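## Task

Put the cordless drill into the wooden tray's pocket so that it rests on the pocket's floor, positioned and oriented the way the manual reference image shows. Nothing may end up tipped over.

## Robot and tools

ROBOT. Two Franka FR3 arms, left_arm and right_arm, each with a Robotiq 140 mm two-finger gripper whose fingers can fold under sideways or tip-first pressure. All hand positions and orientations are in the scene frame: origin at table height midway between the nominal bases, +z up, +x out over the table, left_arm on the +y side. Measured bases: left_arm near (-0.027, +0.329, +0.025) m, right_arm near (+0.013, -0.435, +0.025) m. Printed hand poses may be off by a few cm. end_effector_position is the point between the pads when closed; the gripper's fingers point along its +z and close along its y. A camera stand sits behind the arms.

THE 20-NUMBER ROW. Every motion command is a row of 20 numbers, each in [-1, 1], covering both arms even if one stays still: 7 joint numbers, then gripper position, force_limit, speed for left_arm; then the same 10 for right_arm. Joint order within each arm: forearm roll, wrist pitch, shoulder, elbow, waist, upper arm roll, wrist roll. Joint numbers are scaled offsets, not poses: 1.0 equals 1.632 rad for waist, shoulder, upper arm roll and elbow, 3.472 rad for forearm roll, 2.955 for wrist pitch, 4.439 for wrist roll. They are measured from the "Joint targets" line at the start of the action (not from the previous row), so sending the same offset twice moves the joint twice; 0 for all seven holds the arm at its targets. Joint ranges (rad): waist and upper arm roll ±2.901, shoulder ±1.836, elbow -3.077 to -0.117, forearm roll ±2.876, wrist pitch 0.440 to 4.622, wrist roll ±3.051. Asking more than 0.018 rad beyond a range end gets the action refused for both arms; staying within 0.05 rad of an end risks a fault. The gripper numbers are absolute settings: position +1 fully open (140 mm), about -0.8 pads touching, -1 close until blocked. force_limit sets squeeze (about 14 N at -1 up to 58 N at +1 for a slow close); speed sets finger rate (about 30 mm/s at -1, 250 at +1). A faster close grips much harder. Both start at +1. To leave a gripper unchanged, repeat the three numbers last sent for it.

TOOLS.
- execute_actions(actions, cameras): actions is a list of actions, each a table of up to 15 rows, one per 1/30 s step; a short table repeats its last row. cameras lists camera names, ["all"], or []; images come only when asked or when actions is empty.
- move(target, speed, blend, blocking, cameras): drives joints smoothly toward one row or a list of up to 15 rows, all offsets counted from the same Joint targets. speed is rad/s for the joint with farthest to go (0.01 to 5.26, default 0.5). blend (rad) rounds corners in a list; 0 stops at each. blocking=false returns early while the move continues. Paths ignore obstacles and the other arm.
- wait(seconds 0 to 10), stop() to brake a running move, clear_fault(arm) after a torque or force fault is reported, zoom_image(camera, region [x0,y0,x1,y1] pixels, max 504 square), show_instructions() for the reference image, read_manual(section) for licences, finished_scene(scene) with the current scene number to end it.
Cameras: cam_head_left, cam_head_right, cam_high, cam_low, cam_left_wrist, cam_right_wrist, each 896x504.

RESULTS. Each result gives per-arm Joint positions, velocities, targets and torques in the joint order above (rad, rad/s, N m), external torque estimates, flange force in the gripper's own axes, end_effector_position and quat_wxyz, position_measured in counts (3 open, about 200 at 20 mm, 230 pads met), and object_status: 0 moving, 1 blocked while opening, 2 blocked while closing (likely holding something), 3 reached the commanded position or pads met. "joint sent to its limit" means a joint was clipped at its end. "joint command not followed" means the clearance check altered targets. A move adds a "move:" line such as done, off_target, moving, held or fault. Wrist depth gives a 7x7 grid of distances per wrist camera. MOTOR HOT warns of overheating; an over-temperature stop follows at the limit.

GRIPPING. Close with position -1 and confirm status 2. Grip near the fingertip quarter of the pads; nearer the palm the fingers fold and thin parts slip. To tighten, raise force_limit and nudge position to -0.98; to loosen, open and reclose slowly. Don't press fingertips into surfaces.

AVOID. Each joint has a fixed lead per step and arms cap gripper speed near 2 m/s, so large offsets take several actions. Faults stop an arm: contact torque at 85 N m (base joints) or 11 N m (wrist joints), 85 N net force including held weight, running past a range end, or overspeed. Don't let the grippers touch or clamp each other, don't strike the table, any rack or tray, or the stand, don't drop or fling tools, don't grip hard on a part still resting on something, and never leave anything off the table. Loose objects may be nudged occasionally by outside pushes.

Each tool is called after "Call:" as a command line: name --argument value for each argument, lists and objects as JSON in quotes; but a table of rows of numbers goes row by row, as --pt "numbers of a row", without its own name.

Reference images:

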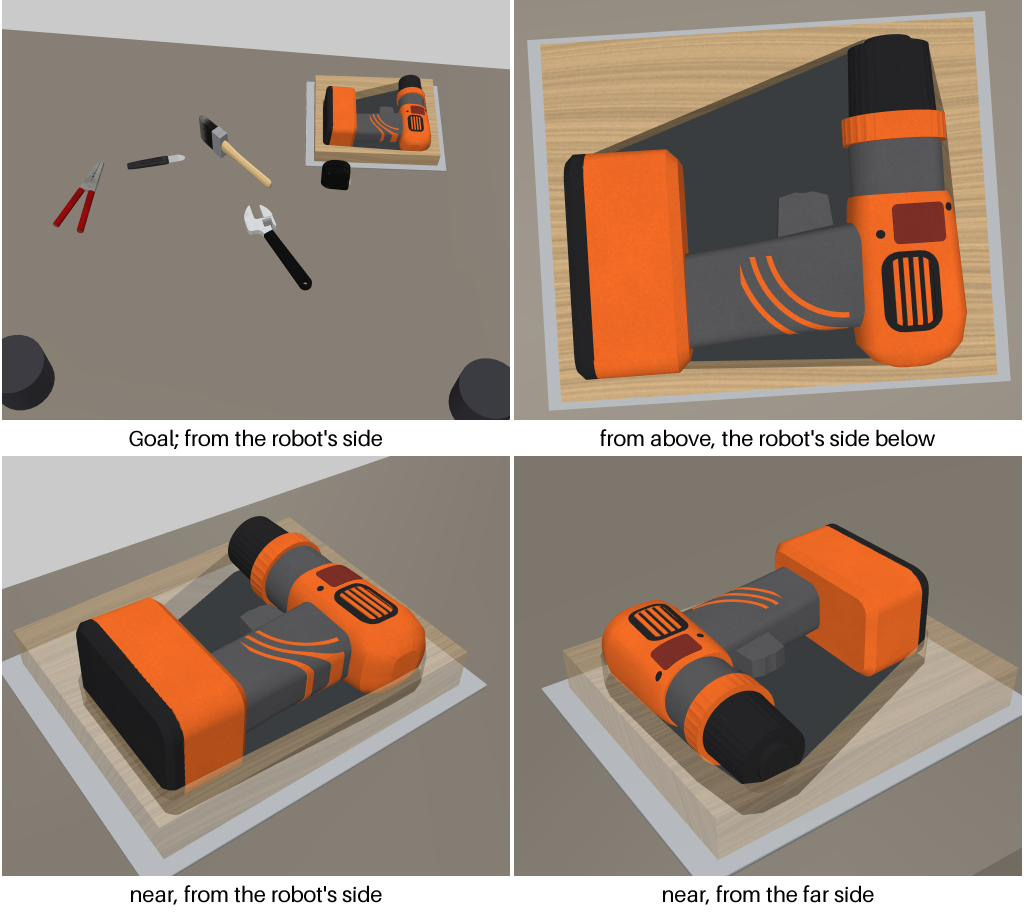

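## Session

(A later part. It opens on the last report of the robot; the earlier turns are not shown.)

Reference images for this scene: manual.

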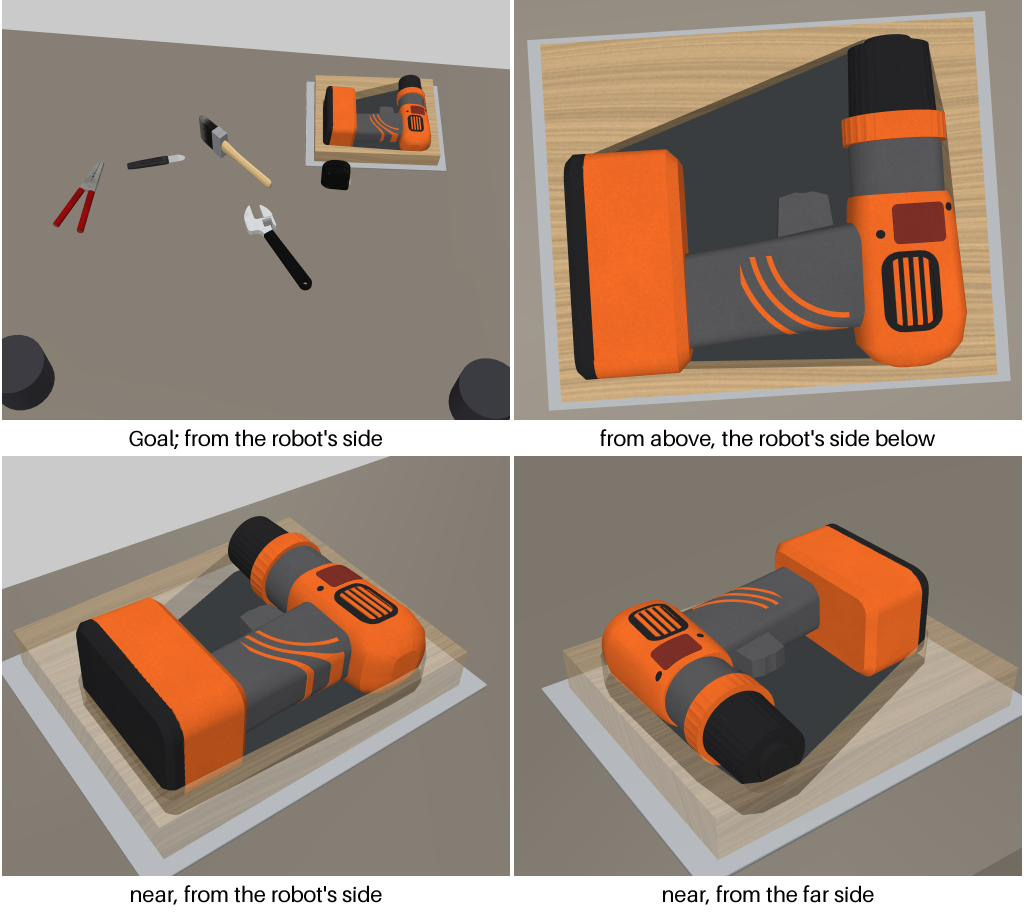

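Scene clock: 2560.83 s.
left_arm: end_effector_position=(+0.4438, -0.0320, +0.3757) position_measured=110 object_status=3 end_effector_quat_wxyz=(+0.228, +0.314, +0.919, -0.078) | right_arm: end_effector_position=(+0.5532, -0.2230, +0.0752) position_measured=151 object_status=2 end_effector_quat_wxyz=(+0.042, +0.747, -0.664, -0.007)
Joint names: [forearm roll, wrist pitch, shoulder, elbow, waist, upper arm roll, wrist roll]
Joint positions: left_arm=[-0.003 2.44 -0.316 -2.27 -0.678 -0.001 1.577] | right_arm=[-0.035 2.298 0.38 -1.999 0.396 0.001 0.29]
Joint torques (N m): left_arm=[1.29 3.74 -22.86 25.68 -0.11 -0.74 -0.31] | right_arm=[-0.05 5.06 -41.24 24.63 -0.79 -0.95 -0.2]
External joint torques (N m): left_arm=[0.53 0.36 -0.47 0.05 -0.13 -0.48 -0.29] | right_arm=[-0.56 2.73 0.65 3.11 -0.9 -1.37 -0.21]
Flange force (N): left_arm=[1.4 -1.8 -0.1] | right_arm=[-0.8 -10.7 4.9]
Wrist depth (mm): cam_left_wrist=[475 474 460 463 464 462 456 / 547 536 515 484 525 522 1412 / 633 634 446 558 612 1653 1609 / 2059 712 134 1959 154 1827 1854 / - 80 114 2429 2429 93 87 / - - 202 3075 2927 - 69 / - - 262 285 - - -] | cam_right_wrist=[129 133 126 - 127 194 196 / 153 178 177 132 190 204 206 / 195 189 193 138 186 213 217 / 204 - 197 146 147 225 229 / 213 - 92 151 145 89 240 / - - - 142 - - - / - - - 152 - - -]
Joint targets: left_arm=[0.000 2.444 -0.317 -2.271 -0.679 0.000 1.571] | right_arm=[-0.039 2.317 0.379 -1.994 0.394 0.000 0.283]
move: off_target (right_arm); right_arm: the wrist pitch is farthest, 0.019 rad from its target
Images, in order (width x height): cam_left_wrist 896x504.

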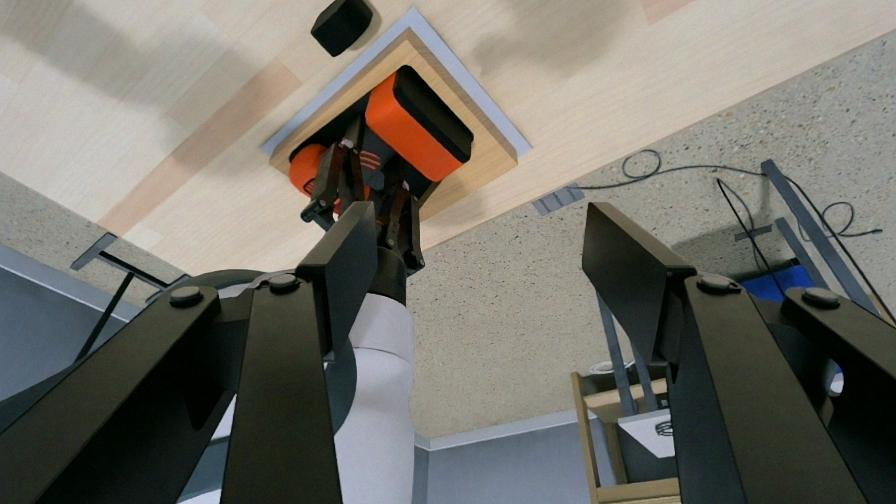

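Call:
execute_actions --actions '[]' --cameras '["cam_right_wrist", "cam_high", "cam_head_left"]'

Call:
zoom_image --camera "cam_high" --region '[560, 150, 760, 270]'

Scene clock: 2588.40 s.
left_arm: end_effector_position=(+0.4438, -0.0320, +0.3757) position_measured=110 object_status=3 end_effector_quat_wxyz=(+0.228, +0.314, +0.919, -0.078) | right_arm: end_effector_position=(+0.5532, -0.2230, +0.0752) position_measured=151 object_status=2 end_effector_quat_wxyz=(+0.042, +0.747, -0.664, -0.007)
Joint names: [forearm roll, wrist pitch, shoulder, elbow, waist, upper arm roll, wrist roll]
Joint positions: left_arm=[-0.003 2.44 -0.316 -2.27 -0.678 -0.001 1.577] | right_arm=[-0.035 2.298 0.38 -1.999 0.396 0.001 0.29]
Joint velocities: within noise
Joint torques (N m): left_arm=[1.28 3.74 -22.8 25.65 -0.08 -0.7 -0.31] | right_arm=[-0.04 5.04 -41.27 24.64 -0.77 -0.94 -0.19]
External joint torques (N m): left_arm=[0.52 0.35 -0.42 0 -0.06 -0.4 -0.29] | right_arm=[-0.55 2.7 0.62 3.1 -0.68 -1.18 -0.2]
Flange force (N): left_arm=[1.4 -1.7 0.0] | right_arm=[-1.1 -10.5 4.8]
Wrist depth (mm): cam_left_wrist=[476 473 464 460 464 459 453 / 539 536 518 505 527 525 1396 / 633 628 552 572 617 1723 1664 / 2041 721 134 1959 154 1773 1799 / - 80 114 2270 2454 93 87 / - - 203 2792 3196 - 69 / - - 260 288 - - -] | cam_right_wrist=[- 134 175 - 130 192 197 / - 180 179 131 176 202 206 / 195 186 191 139 193 213 217 / 204 172 196 145 147 223 228 / 213 - 92 151 145 89 240 / - - - - - - - / - - - 261 - - -]
Joint targets: left_arm=[0.000 2.444 -0.317 -2.271 -0.679 0.000 1.571] | right_arm=[-0.039 2.317 0.379 -1.994 0.394 0.000 0.283]
Tool commands: left_gripper/position=+0.15 left_gripper/force_limit=+0.0 left_gripper/speed=-1.0 right_gripper/position=-1.0 right_gripper/force_limit=+0.0 right_gripper/speed=-1.0
Images, in order (width x height): cam_head_left 896x504, cam_high 896x504, cam_right_wrist 896x504.

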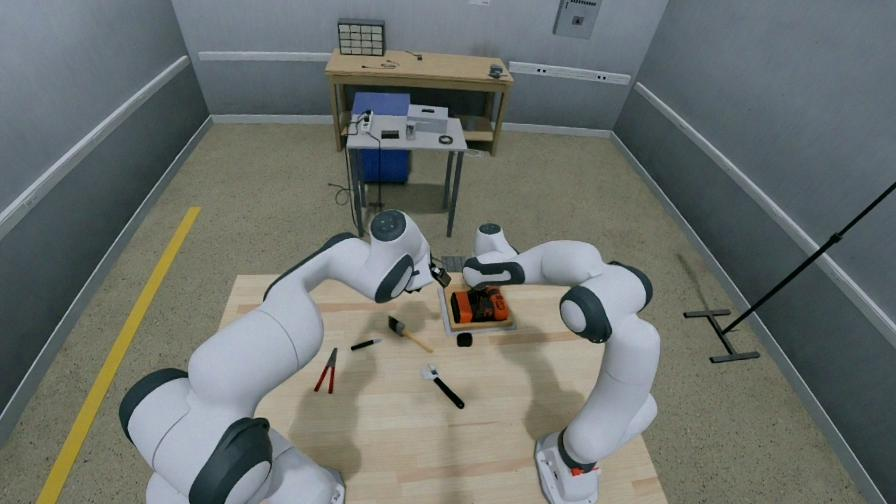

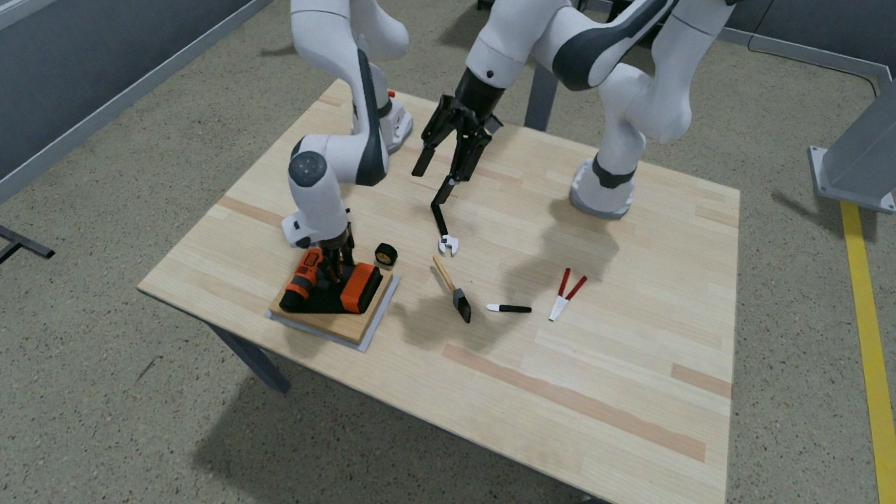

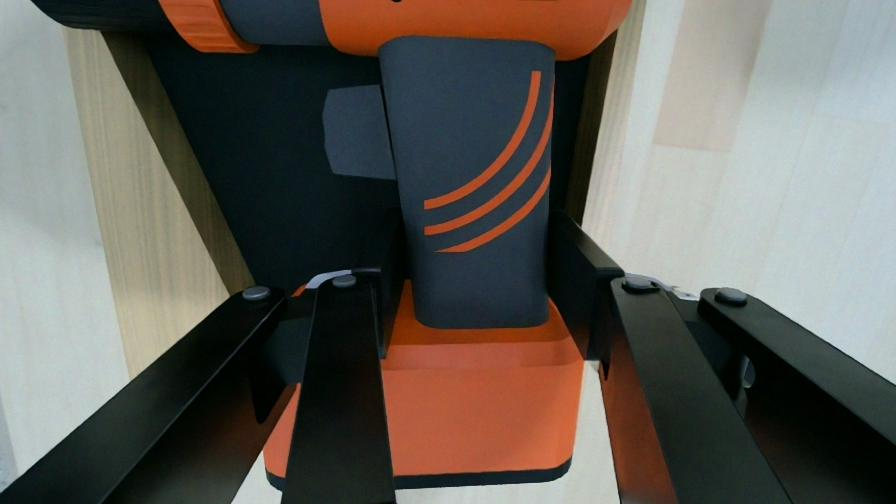

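Scaled by 2.520.

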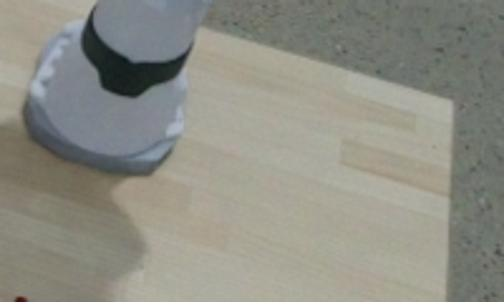

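Call:
zoom_image --camera "cam_high" --region '[260, 230, 410, 355]'

Call:
zoom_image --camera "cam_head_left" --region '[430, 270, 530, 350]'

Call:
zoom_image --camera "cam_right_wrist" --region '[0, 0, 300, 170]'

Call:
zoom_image --camera "cam_right_wrist" --region '[450, 0, 750, 250]'

Scaled by 3.360.

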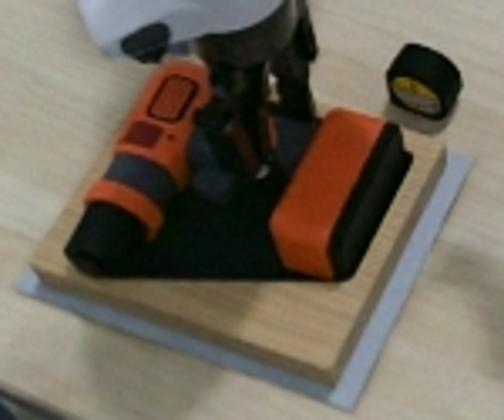

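Scaled by 5.040.

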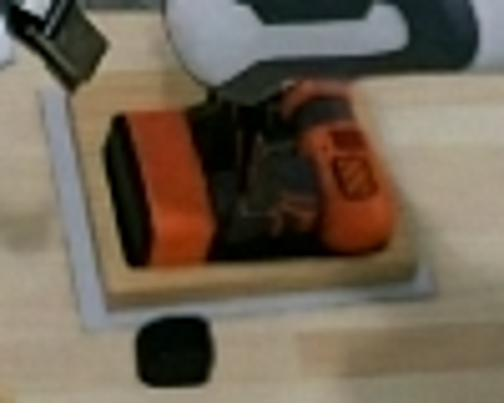

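Scaled by 1.680.

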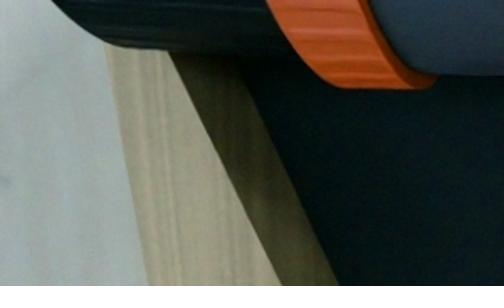

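Scaled by 1.680.

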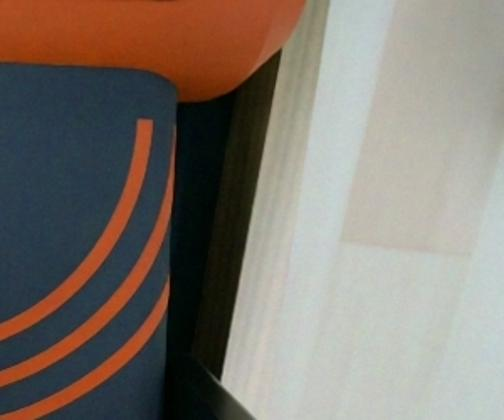

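Call:
move --target '[0,0,0,0,0,0,0,0.15,0,-1,0.01864,0.00535,-0.00999,-0.01195,-0.01501,0,-0.01521,-1,0,-1]' --speed 0.04 --cameras '["cam_left_wrist", "cam_right_wrist"]'

Call:
zoom_image --camera "cam_left_wrist" --region '[260, 40, 500, 220]'

Scene clock: 2822.93 s.
left_arm: end_effector_position=(+0.4438, -0.0320, +0.3757) position_measured=110 object_status=3 end_effector_quat_wxyz=(+0.228, +0.314, +0.919, -0.078) | right_arm: end_effector_position=(+0.5555, -0.2247, +0.0758) position_measured=151 object_status=2 end_effector_quat_wxyz=(+0.024, +0.747, -0.664, -0.023)
Joint names: [forearm roll, wrist pitch, shoulder, elbow, waist, upper arm roll, wrist roll]
Joint positions: left_arm=[-0.003 2.44 -0.316 -2.27 -0.678 -0.001 1.577] | right_arm=[0.024 2.323 0.37 -2.016 0.373 0.002 0.229]
Joint velocities: left_arm=[within noise] | right_arm=[0.001 0 0 -0.001 0 0.001 -0.005]
Joint torques (N m): left_arm=[1.29 3.75 -22.82 25.69 -0.07 -0.7 -0.3] | right_arm=[0.71 3.57 -42.34 23.52 -1.63 -1.07 -0.45]
External joint torques (N m): left_arm=[0.52 0.35 -0.37 -0.02 0.03 -0.31 -0.28] | right_arm=[0.2 1.17 -0.75 1.97 -1.61 -1.38 -0.46]
Flange force (N): left_arm=[1.4 -1.5 0.1] | right_arm=[2.3 -5.0 0.2]
Wrist depth (mm): cam_left_wrist=[477 474 461 460 468 462 459 / 542 541 518 489 529 527 1455 / 631 633 520 561 609 1641 1609 / 2059 734 135 1975 154 1898 1898 / - 80 113 2504 2405 93 87 / - - 217 3239 2892 - 69 / - - 276 5398 - - -] | cam_right_wrist=[145 169 123 125 - 189 191 / 153 177 177 129 184 200 203 / 195 190 192 137 191 211 215 / 207 - 197 146 149 225 229 / 219 - 92 153 145 89 243 / - - - - - - - / - - - 271 - - -]
Joint targets: left_arm=[0.000 2.444 -0.317 -2.271 -0.679 0.000 1.571] | right_arm=[0.026 2.333 0.363 -2.013 0.369 0.000 0.216]
move: off_target (right_arm); right_arm: the wrist roll is farthest, 0.014 rad from its target
Images, in order (width x height): cam_left_wrist 896x504, cam_right_wrist 896x504.

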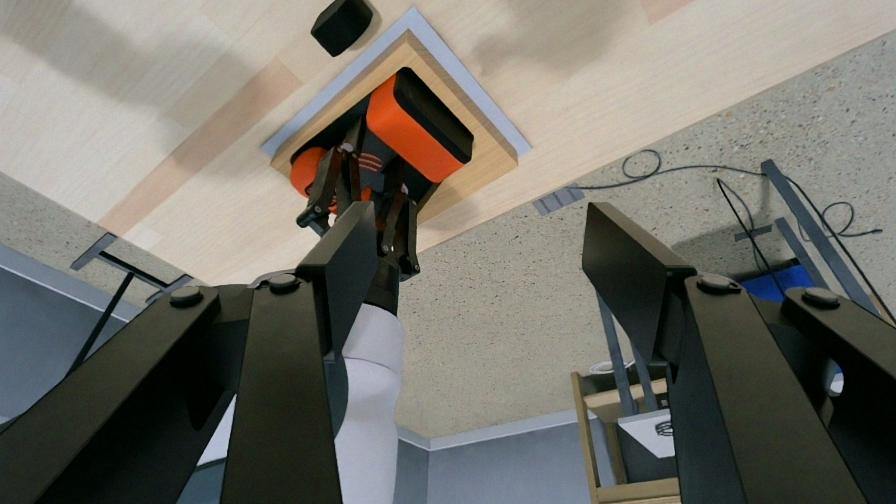

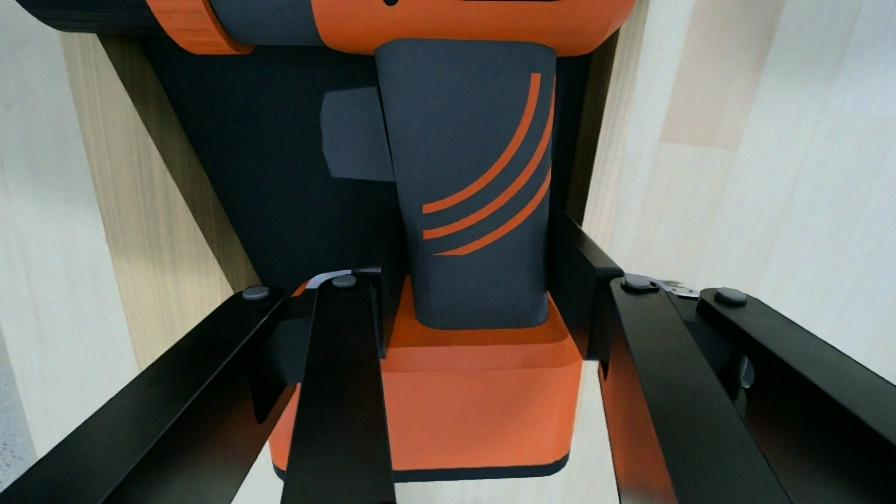

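Scaled by 2.100.

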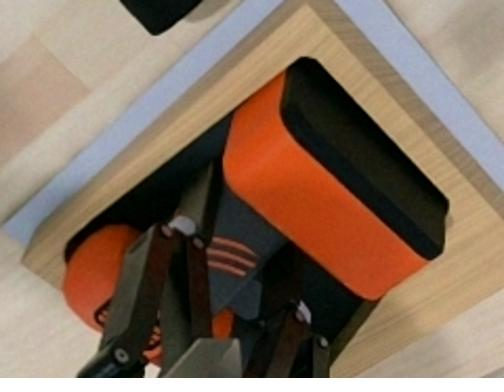

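Call:
move --target '[0,0,0,0,0,0,0,0.15,0,-1,0,0.0027,0.0055,-0.00325,-0.0012,0,-0.00135,-1,0,-1]' --speed 0.03 --cameras '["cam_left_wrist", "cam_right_wrist"]'

Call:
zoom_image --camera "cam_left_wrist" --region '[260, 40, 500, 220]'

Scene clock: 2834.03 s.
left_arm: end_effector_position=(+0.4438, -0.0320, +0.3757) position_measured=110 object_status=3 end_effector_quat_wxyz=(+0.228, +0.314, +0.919, -0.078) | right_arm: end_effector_position=(+0.5555, -0.2250, +0.0752) position_measured=151 object_status=2 end_effector_quat_wxyz=(+0.023, +0.748, -0.663, -0.022)
Joint names: [forearm roll, wrist pitch, shoulder, elbow, waist, upper arm roll, wrist roll]
Joint positions: left_arm=[-0.003 2.44 -0.316 -2.27 -0.678 -0.001 1.577] | right_arm=[0.024 2.327 0.37 -2.019 0.373 0.002 0.223]
Joint velocities: left_arm=[within noise] | right_arm=[0 0.001 0.001 -0.001 0 0 -0.004]
Joint torques (N m): left_arm=[1.29 3.73 -22.83 25.7 -0.09 -0.69 -0.29] | right_arm=[0.56 4.23 -37.5 21.76 -2.34 -1.66 -0.49]
External joint torques (N m): left_arm=[0.53 0.35 -0.51 0.08 0.03 -0.27 -0.28] | right_arm=[0.05 1.82 4.15 0.18 -2.4 -2.05 -0.5]
Flange force (N): left_arm=[1.4 -1.4 -0.2] | right_arm=[2.6 -10.0 10.3]
Wrist depth (mm): cam_left_wrist=[473 475 469 456 465 463 453 / 543 545 517 492 525 522 1412 / 634 623 499 572 612 1641 1653 / 2059 741 134 1883 154 1883 1883 / - 80 114 2382 2429 90 87 / - - 219 3075 3196 - 69 / - - 277 4763 3114 - -] | cam_right_wrist=[- 125 122 125 127 189 191 / - 177 140 129 174 199 203 / 195 186 190 137 143 211 215 / 206 - 197 145 146 225 229 / 218 - 92 152 146 89 241 / - - - - 149 - - / - - - 157 160 - -]
Joint targets: left_arm=[0.000 2.444 -0.317 -2.271 -0.679 0.000 1.571] | right_arm=[0.026 2.341 0.372 -2.019 0.367 0.000 0.210]
move: off_target (right_arm); right_arm: the wrist pitch is farthest, 0.014 rad from its target
Images, in order (width x height): cam_left_wrist 896x504, cam_right_wrist 896x504.

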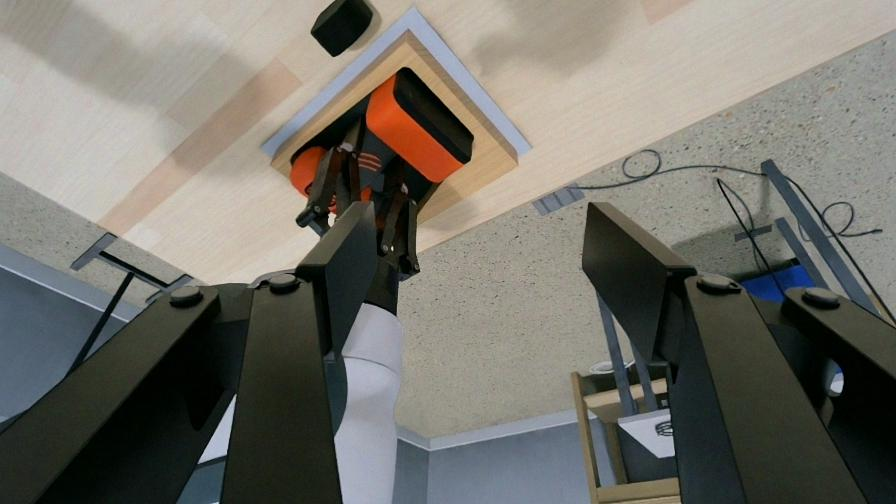

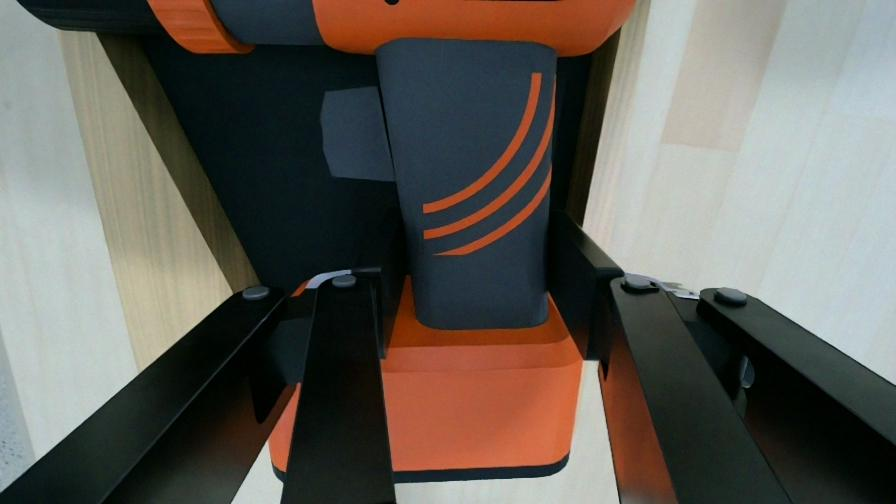

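Scaled by 2.100.

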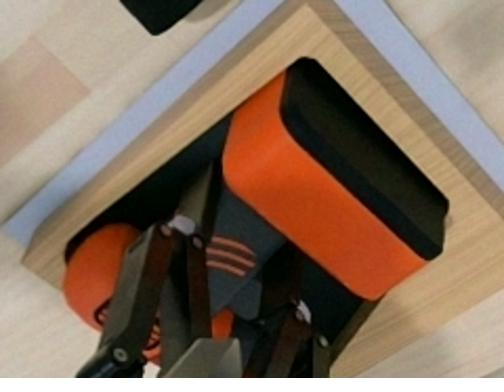

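Call:
execute_actions --actions '[]' --cameras '["cam_high", "cam_low"]'

Call:
zoom_image --camera "cam_high" --region '[265, 235, 345, 325]'

Call:
zoom_image --camera "cam_high" --region '[320, 240, 400, 330]'

Scene clock: 2865.87 s.
left_arm: end_effector_position=(+0.4438, -0.0320, +0.3757) position_measured=110 object_status=3 end_effector_quat_wxyz=(+0.228, +0.314, +0.919, -0.078) | right_arm: end_effector_position=(+0.5555, -0.2250, +0.0752) position_measured=151 object_status=2 end_effector_quat_wxyz=(+0.023, +0.748, -0.663, -0.023)
Joint names: [forearm roll, wrist pitch, shoulder, elbow, waist, upper arm roll, wrist roll]
Joint positions: left_arm=[-0.003 2.44 -0.316 -2.27 -0.678 -0.001 1.577] | right_arm=[0.024 2.327 0.37 -2.019 0.372 0.002 0.223]
Joint velocities: within noise
Joint torques (N m): left_arm=[1.29 3.74 -22.84 25.68 -0.08 -0.74 -0.28] | right_arm=[0.53 4.23 -37.53 21.86 -2.33 -1.68 -0.51]
External joint torques (N m): left_arm=[0.53 0.35 -0.47 0.01 -0.02 -0.39 -0.27] | right_arm=[0.02 1.85 3.91 0.44 -2.42 -2.09 -0.52]
Flange force (N): left_arm=[1.5 -1.6 -0.1] | right_arm=[2.6 -10.3 9.8]
Wrist depth (mm): cam_left_wrist=[476 474 469 452 460 462 450 / 546 540 520 495 525 525 1500 / 633 628 516 565 612 1699 1664 / 2024 747 134 1943 154 1840 1913 / - 80 113 2454 2479 93 86 / - - 219 3037 2999 - 69 / - - 278 4417 - - -] | cam_right_wrist=[125 126 129 125 - 188 192 / - 180 177 129 184 199 202 / 194 189 190 137 193 210 215 / 207 - 196 144 146 225 228 / 218 - 92 152 145 89 242 / - - - - 149 - - / - - - 269 - - -]
Joint targets: left_arm=[0.000 2.444 -0.317 -2.271 -0.679 0.000 1.571] | right_arm=[0.026 2.341 0.372 -2.019 0.367 0.000 0.210]
Tool commands: left_gripper/position=+0.15 left_gripper/force_limit=+0.0 left_gripper/speed=-1.0 right_gripper/position=-1.0 right_gripper/force_limit=+0.0 right_gripper/speed=-1.0
Images, in order (width x height): cam_high 896x504, cam_low 896x504.

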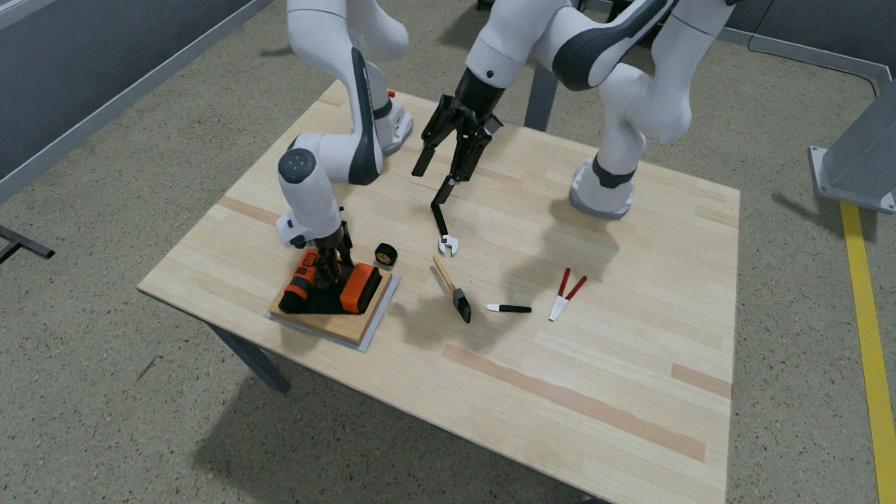

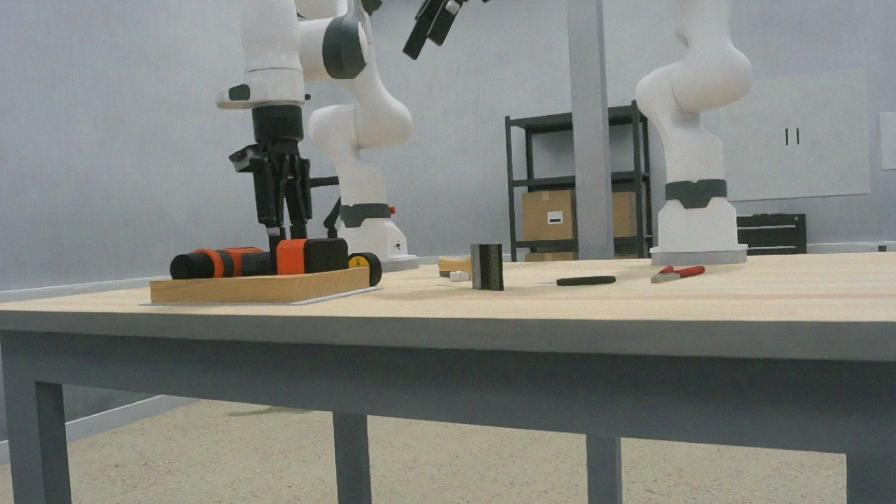

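Scaled by 5.600.

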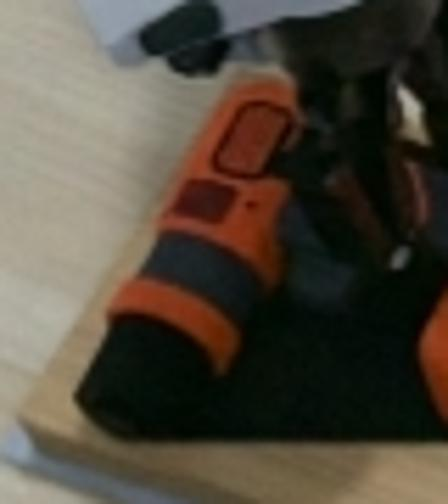

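Scaled by 5.600.

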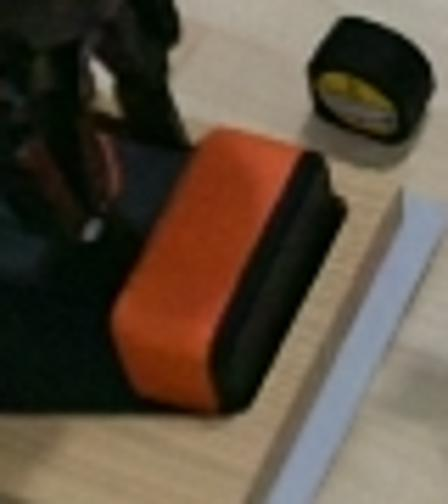

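Call:
zoom_image --camera "cam_low" --region '[140, 220, 400, 320]'

Call:
zoom_image --camera "cam_low" --region '[145, 235, 265, 310]'

Scaled by 1.938.

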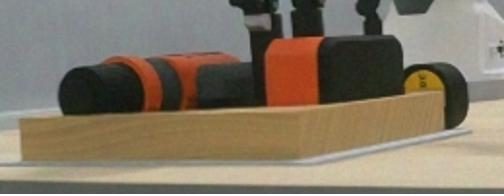

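Scaled by 4.200.

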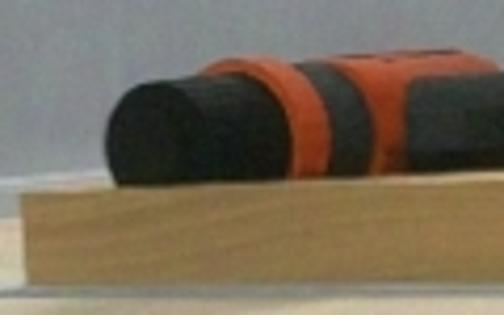

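Call:
move --pt "0 0 0 0 0 0 0 0.15 0 -1 0 -0.00443 -0.01109 0.00116 0.00398 0 0.00214 -1 0 -1" --pt "0 0 0 0 0 0 0 0.15 0 -1 0 -0.00176 -0.00692 0.0003 0.00398 0 0.00214 -1 0 -1" --speed 0.03 --cameras '["cam_low", "cam_right_wrist"]'

Call:
zoom_image --camera "cam_low" --region '[140, 220, 400, 320]'

Scene clock: 2918.77 s.
left_arm: end_effector_position=(+0.4438, -0.0320, +0.3757) position_measured=110 object_status=3 end_effector_quat_wxyz=(+0.228, +0.314, +0.919, -0.078) | right_arm: end_effector_position=(+0.5551, -0.2254, +0.0760) position_measured=151 object_status=2 end_effector_quat_wxyz=(+0.023, +0.748, -0.663, -0.022)
Joint names: [forearm roll, wrist pitch, shoulder, elbow, waist, upper arm roll, wrist roll]
Joint positions: left_arm=[-0.003 2.44 -0.316 -2.27 -0.678 -0.001 1.577] | right_arm=[0.025 2.328 0.367 -2.022 0.373 0.002 0.223]
Joint torques (N m): left_arm=[1.29 3.75 -22.85 25.61 -0.11 -0.7 -0.28] | right_arm=[0.54 3.3 -43.52 23.81 0.43 -0.74 -0.01]
External joint torques (N m): left_arm=[0.52 0.36 -0.46 -0.05 -0.08 -0.39 -0.27] | right_arm=[0.03 0.92 -2.21 2.41 0.29 -1.19 -0.02]
Flange force (N): left_arm=[1.7 -1.6 0.0] | right_arm=[-0.4 -2.5 -2.9]
Wrist depth (mm): cam_left_wrist=[477 475 469 464 463 459 457 / 543 540 519 486 525 516 1446 / 641 621 547 583 613 1641 1653 / 2094 747 134 1854 153 1883 1840 / - 80 114 2314 2382 93 87 / - - 221 3037 2963 - 69 / - - 280 3422 - - -] | cam_right_wrist=[- 130 130 118 - 189 192 / - 177 143 129 185 200 203 / 195 - 192 137 198 211 216 / 208 - 199 146 147 225 230 / 220 - 93 153 145 89 242 / - - - 146 - - - / - - - 158 - - -]
Joint targets: left_arm=[0.000 2.444 -0.317 -2.271 -0.679 0.000 1.571] | right_arm=[0.026 2.336 0.361 -2.018 0.374 0.000 0.219]
move: done
Images, in order (width x height): cam_low 896x504, cam_right_wrist 896x504.

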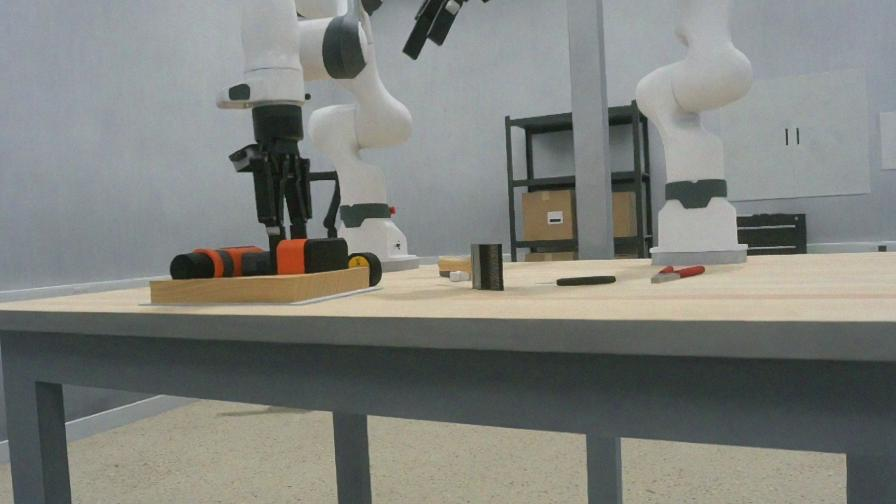

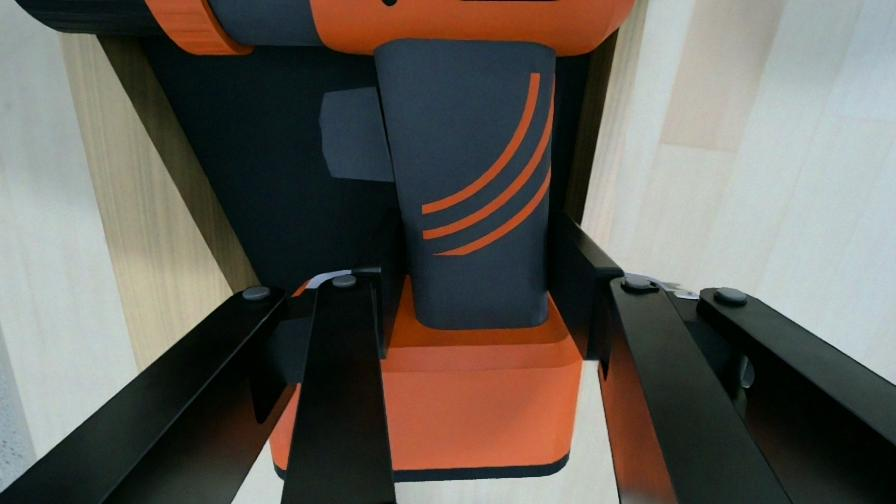

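Scaled by 1.938.

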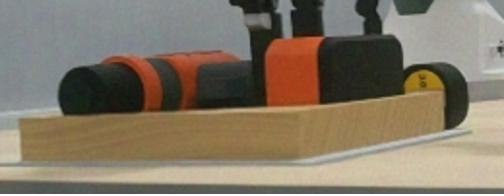

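Call:
move --target '[0,0,0,0,0,0,0,0.15,0,-1,0,0.0002,-0.00705,-0.00741,0.0014,0,0.0005,-1,0,-1]' --speed 0.03 --cameras '[]'

Call:
move --target '[0,0,0,0,0,0,0,0.15,0,-1,0,0.0027,0.00421,-0.0009,0,0,0,-1,0,-1]' --speed 0.03 --cameras '["cam_left_wrist", "cam_right_wrist"]'

Call:
zoom_image --camera "cam_left_wrist" --region '[260, 40, 500, 220]'

Scene clock: 2933.10 s.
left_arm: end_effector_position=(+0.4438, -0.0320, +0.3757) position_measured=110 object_status=3 end_effector_quat_wxyz=(+0.228, +0.314, +0.919, -0.078) | right_arm: end_effector_position=(+0.5531, -0.2262, +0.0758) position_measured=151 object_status=2 end_effector_quat_wxyz=(+0.022, +0.748, -0.663, -0.022)
Joint names: [forearm roll, wrist pitch, shoulder, elbow, waist, upper arm roll, wrist roll]
Joint positions: left_arm=[-0.003 2.44 -0.316 -2.27 -0.678 -0.001 1.577] | right_arm=[0.025 2.334 0.361 -2.032 0.374 0.001 0.223]
Joint torques (N m): left_arm=[1.29 3.73 -22.83 25.66 -0.08 -0.69 -0.28] | right_arm=[0.65 2.53 -44.26 22.89 1.1 -0.15 -0.05]
External joint torques (N m): left_arm=[0.53 0.33 -0.31 -0.08 0.01 -0.31 -0.27] | right_arm=[0.14 0.12 -2.99 1.39 1.09 -0.47 -0.05]
Flange force (N): left_arm=[1.4 -1.5 0.2] | right_arm=[-0.4 2.6 -5.3]
Wrist depth (mm): cam_left_wrist=[472 473 468 454 463 460 451 / 545 541 521 501 529 521 1421 / 628 624 515 568 615 1653 1675 / 2008 747 134 1975 154 1883 1813 / - 80 113 2382 2359 93 87 / - - 234 3114 3037 - 69 / - - 278 - 3737 - -] | cam_right_wrist=[146 129 122 122 - 189 191 / 153 176 141 128 182 200 203 / 194 186 191 137 178 211 215 / 206 - 198 145 148 223 229 / 219 - 92 153 145 89 241 / - - - - 149 - - / - - - 271 160 - -]
Joint targets: left_arm=[0.000 2.444 -0.317 -2.271 -0.679 0.000 1.571] | right_arm=[0.026 2.337 0.349 -2.030 0.376 0.000 0.222]
move: off_target (right_arm); right_arm: the shoulder is farthest, 0.011 rad from its target
No camera images: "cameras" was empty.

Scene clock: 2933.80 s.
left_arm: end_effector_position=(+0.4438, -0.0320, +0.3757) position_measured=110 object_status=3 end_effector_quat_wxyz=(+0.228, +0.314, +0.919, -0.078) | right_arm: end_effector_position=(+0.5531, -0.2261, +0.0754) position_measured=151 object_status=2 end_effector_quat_wxyz=(+0.021, +0.748, -0.663, -0.021)
Joint names: [forearm roll, wrist pitch, shoulder, elbow, waist, upper arm roll, wrist roll]
Joint positions: left_arm=[-0.003 2.44 -0.316 -2.27 -0.678 -0.001 1.577] | right_arm=[0.025 2.336 0.361 -2.034 0.374 0.001 0.223]
Joint torques (N m): left_arm=[1.29 3.74 -22.84 25.67 -0.09 -0.68 -0.3] | right_arm=[0.75 3.37 -41.39 22.98 1.03 -0.17 -0.09]
External joint torques (N m): left_arm=[0.52 0.36 -0.54 0.08 0.06 -0.23 -0.29] | right_arm=[0.25 0.97 -0.21 1.57 1.02 -0.48 -0.09]
Flange force (N): left_arm=[1.4 -1.4 -0.2] | right_arm=[-1.8 -4.0 0.9]
Wrist depth (mm): cam_left_wrist=[477 472 462 456 461 460 455 / 540 536 522 489 522 526 1455 / 634 621 514 555 607 1711 1630 / 2059 741 134 1898 154 1913 1898 / - 80 113 2504 2292 93 87 / - - 280 2963 3114 - 69 / - - 277 3796 - - -] | cam_right_wrist=[- 135 123 125 125 188 191 / - 175 177 129 181 198 202 / 195 186 190 138 192 211 215 / 209 - 199 147 147 224 228 / 219 - 92 - 123 89 241 / - - - - - - - / - - - 267 158 - -]
Joint targets: left_arm=[0.000 2.444 -0.317 -2.271 -0.679 0.000 1.571] | right_arm=[0.026 2.345 0.356 -2.032 0.376 0.000 0.222]
move: done
Images, in order (width x height): cam_left_wrist 896x504, cam_right_wrist 896x504.

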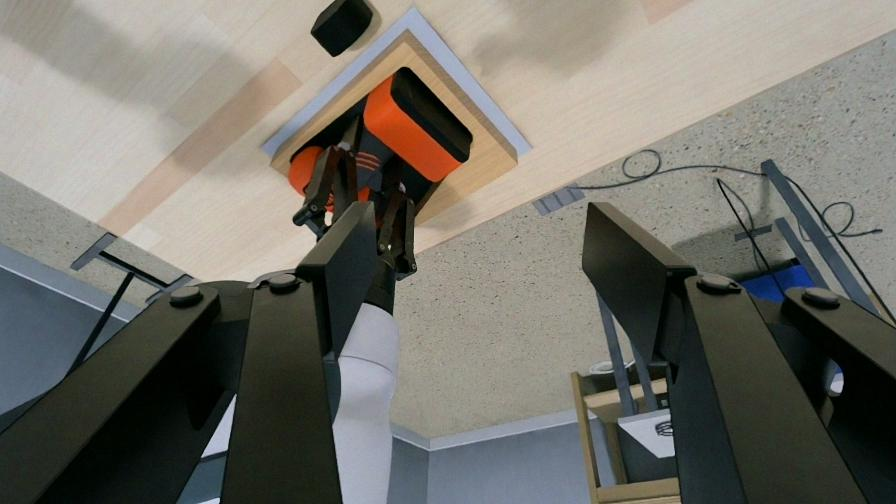

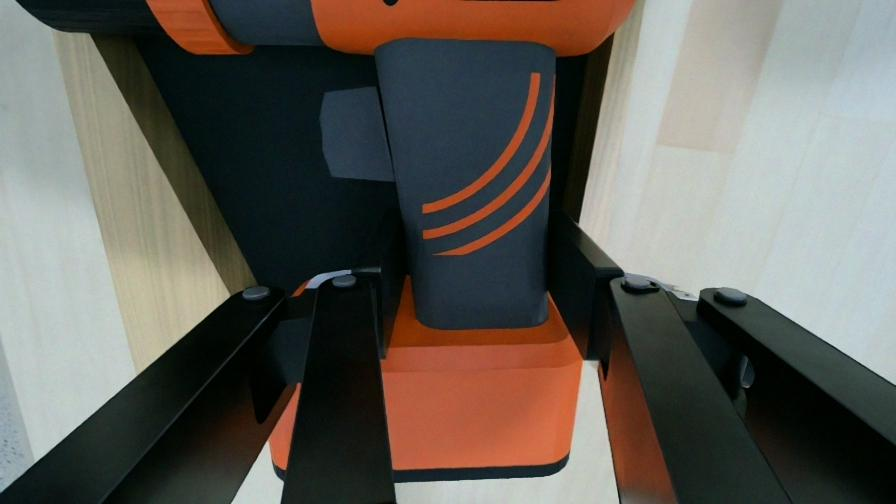

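Scaled by 2.100.

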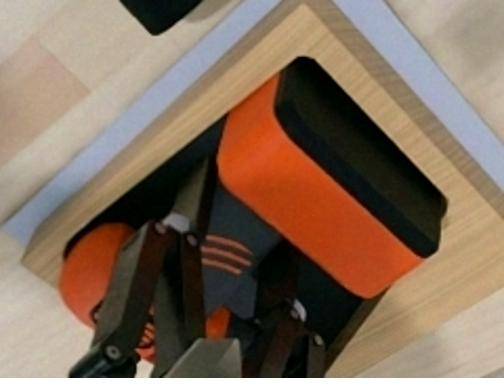

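Call:
move --target '[0,0,0,0,0,0,0,0.15,0,-1,0,0,0,0,0,0,0,-0.11,0,-1]' --speed 0.05 --cameras '["cam_right_wrist", "cam_low"]'

Call:
zoom_image --camera "cam_low" --region '[140, 220, 400, 320]'

Scene clock: 2945.77 s.
left_arm: end_effector_position=(+0.4438, -0.0320, +0.3757) position_measured=110 object_status=3 end_effector_quat_wxyz=(+0.228, +0.314, +0.919, -0.078) | right_arm: end_effector_position=(+0.5543, -0.2256, +0.0764) position_measured=143 object_status=3 end_effector_quat_wxyz=(+0.020, +0.748, -0.663, -0.021)
Joint names: [forearm roll, wrist pitch, shoulder, elbow, waist, upper arm roll, wrist roll]
Joint positions: left_arm=[-0.003 2.44 -0.316 -2.27 -0.678 -0.001 1.577] | right_arm=[0.025 2.339 0.359 -2.034 0.374 0.001 0.223]
Joint torques (N m): left_arm=[1.29 3.74 -22.85 25.65 -0.07 -0.71 -0.31] | right_arm=[0.63 3.03 -40.07 22.09 0.81 0.01 0.03]
External joint torques (N m): left_arm=[0.53 0.34 -0.4 -0.03 -0.11 -0.46 -0.29] | right_arm=[0.13 0.63 0.98 0.74 0.65 -0.43 0.03]
Flange force (N): left_arm=[1.5 -1.8 0.1] | right_arm=[-1.6 -4.3 2.6]
Wrist depth (mm): cam_left_wrist=[475 471 469 455 461 461 458 / 542 539 516 493 534 519 1429 / 628 628 515 557 618 1630 1641 / 2169 743 134 1943 154 1813 1869 / - 80 114 2405 2531 93 87 / - - 234 3328 2927 - 69 / - - 279 3521 - - -] | cam_right_wrist=[- 136 124 124 125 189 191 / 156 176 178 130 185 200 203 / 197 192 192 139 142 211 215 / 209 194 199 148 149 224 228 / 222 95 95 153 149 89 241 / - - - 144 - - - / - - - 272 - - -]
Joint targets: left_arm=[0.000 2.444 -0.317 -2.271 -0.679 0.000 1.571] | right_arm=[0.026 2.345 0.356 -2.032 0.376 0.000 0.222]
move: done
Images, in order (width x height): cam_low 896x504, cam_right_wrist 896x504.

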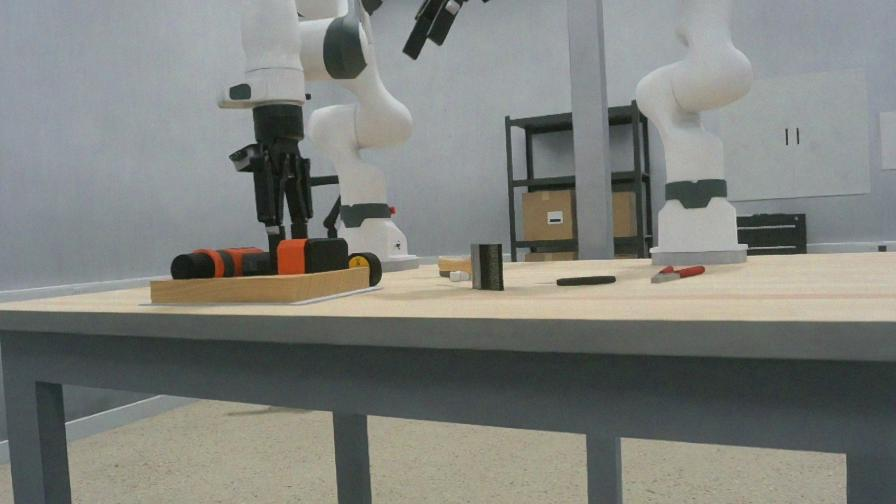

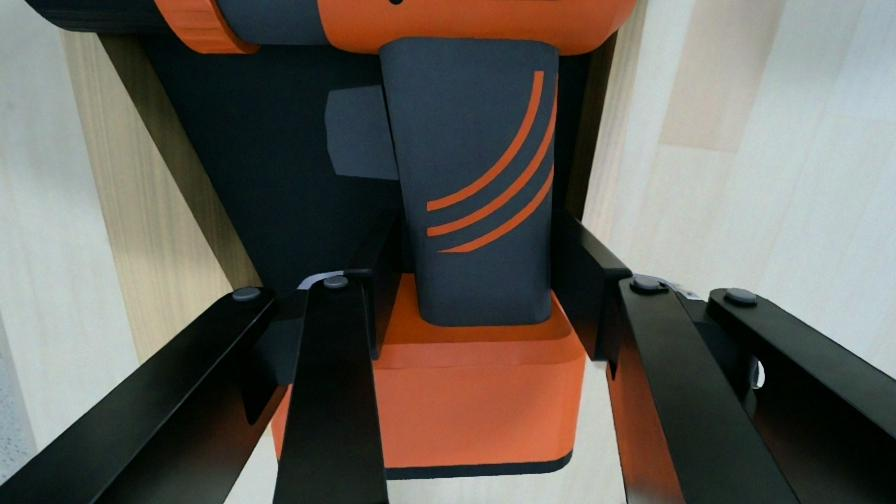

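Scaled by 1.938.

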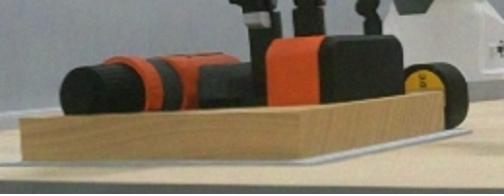

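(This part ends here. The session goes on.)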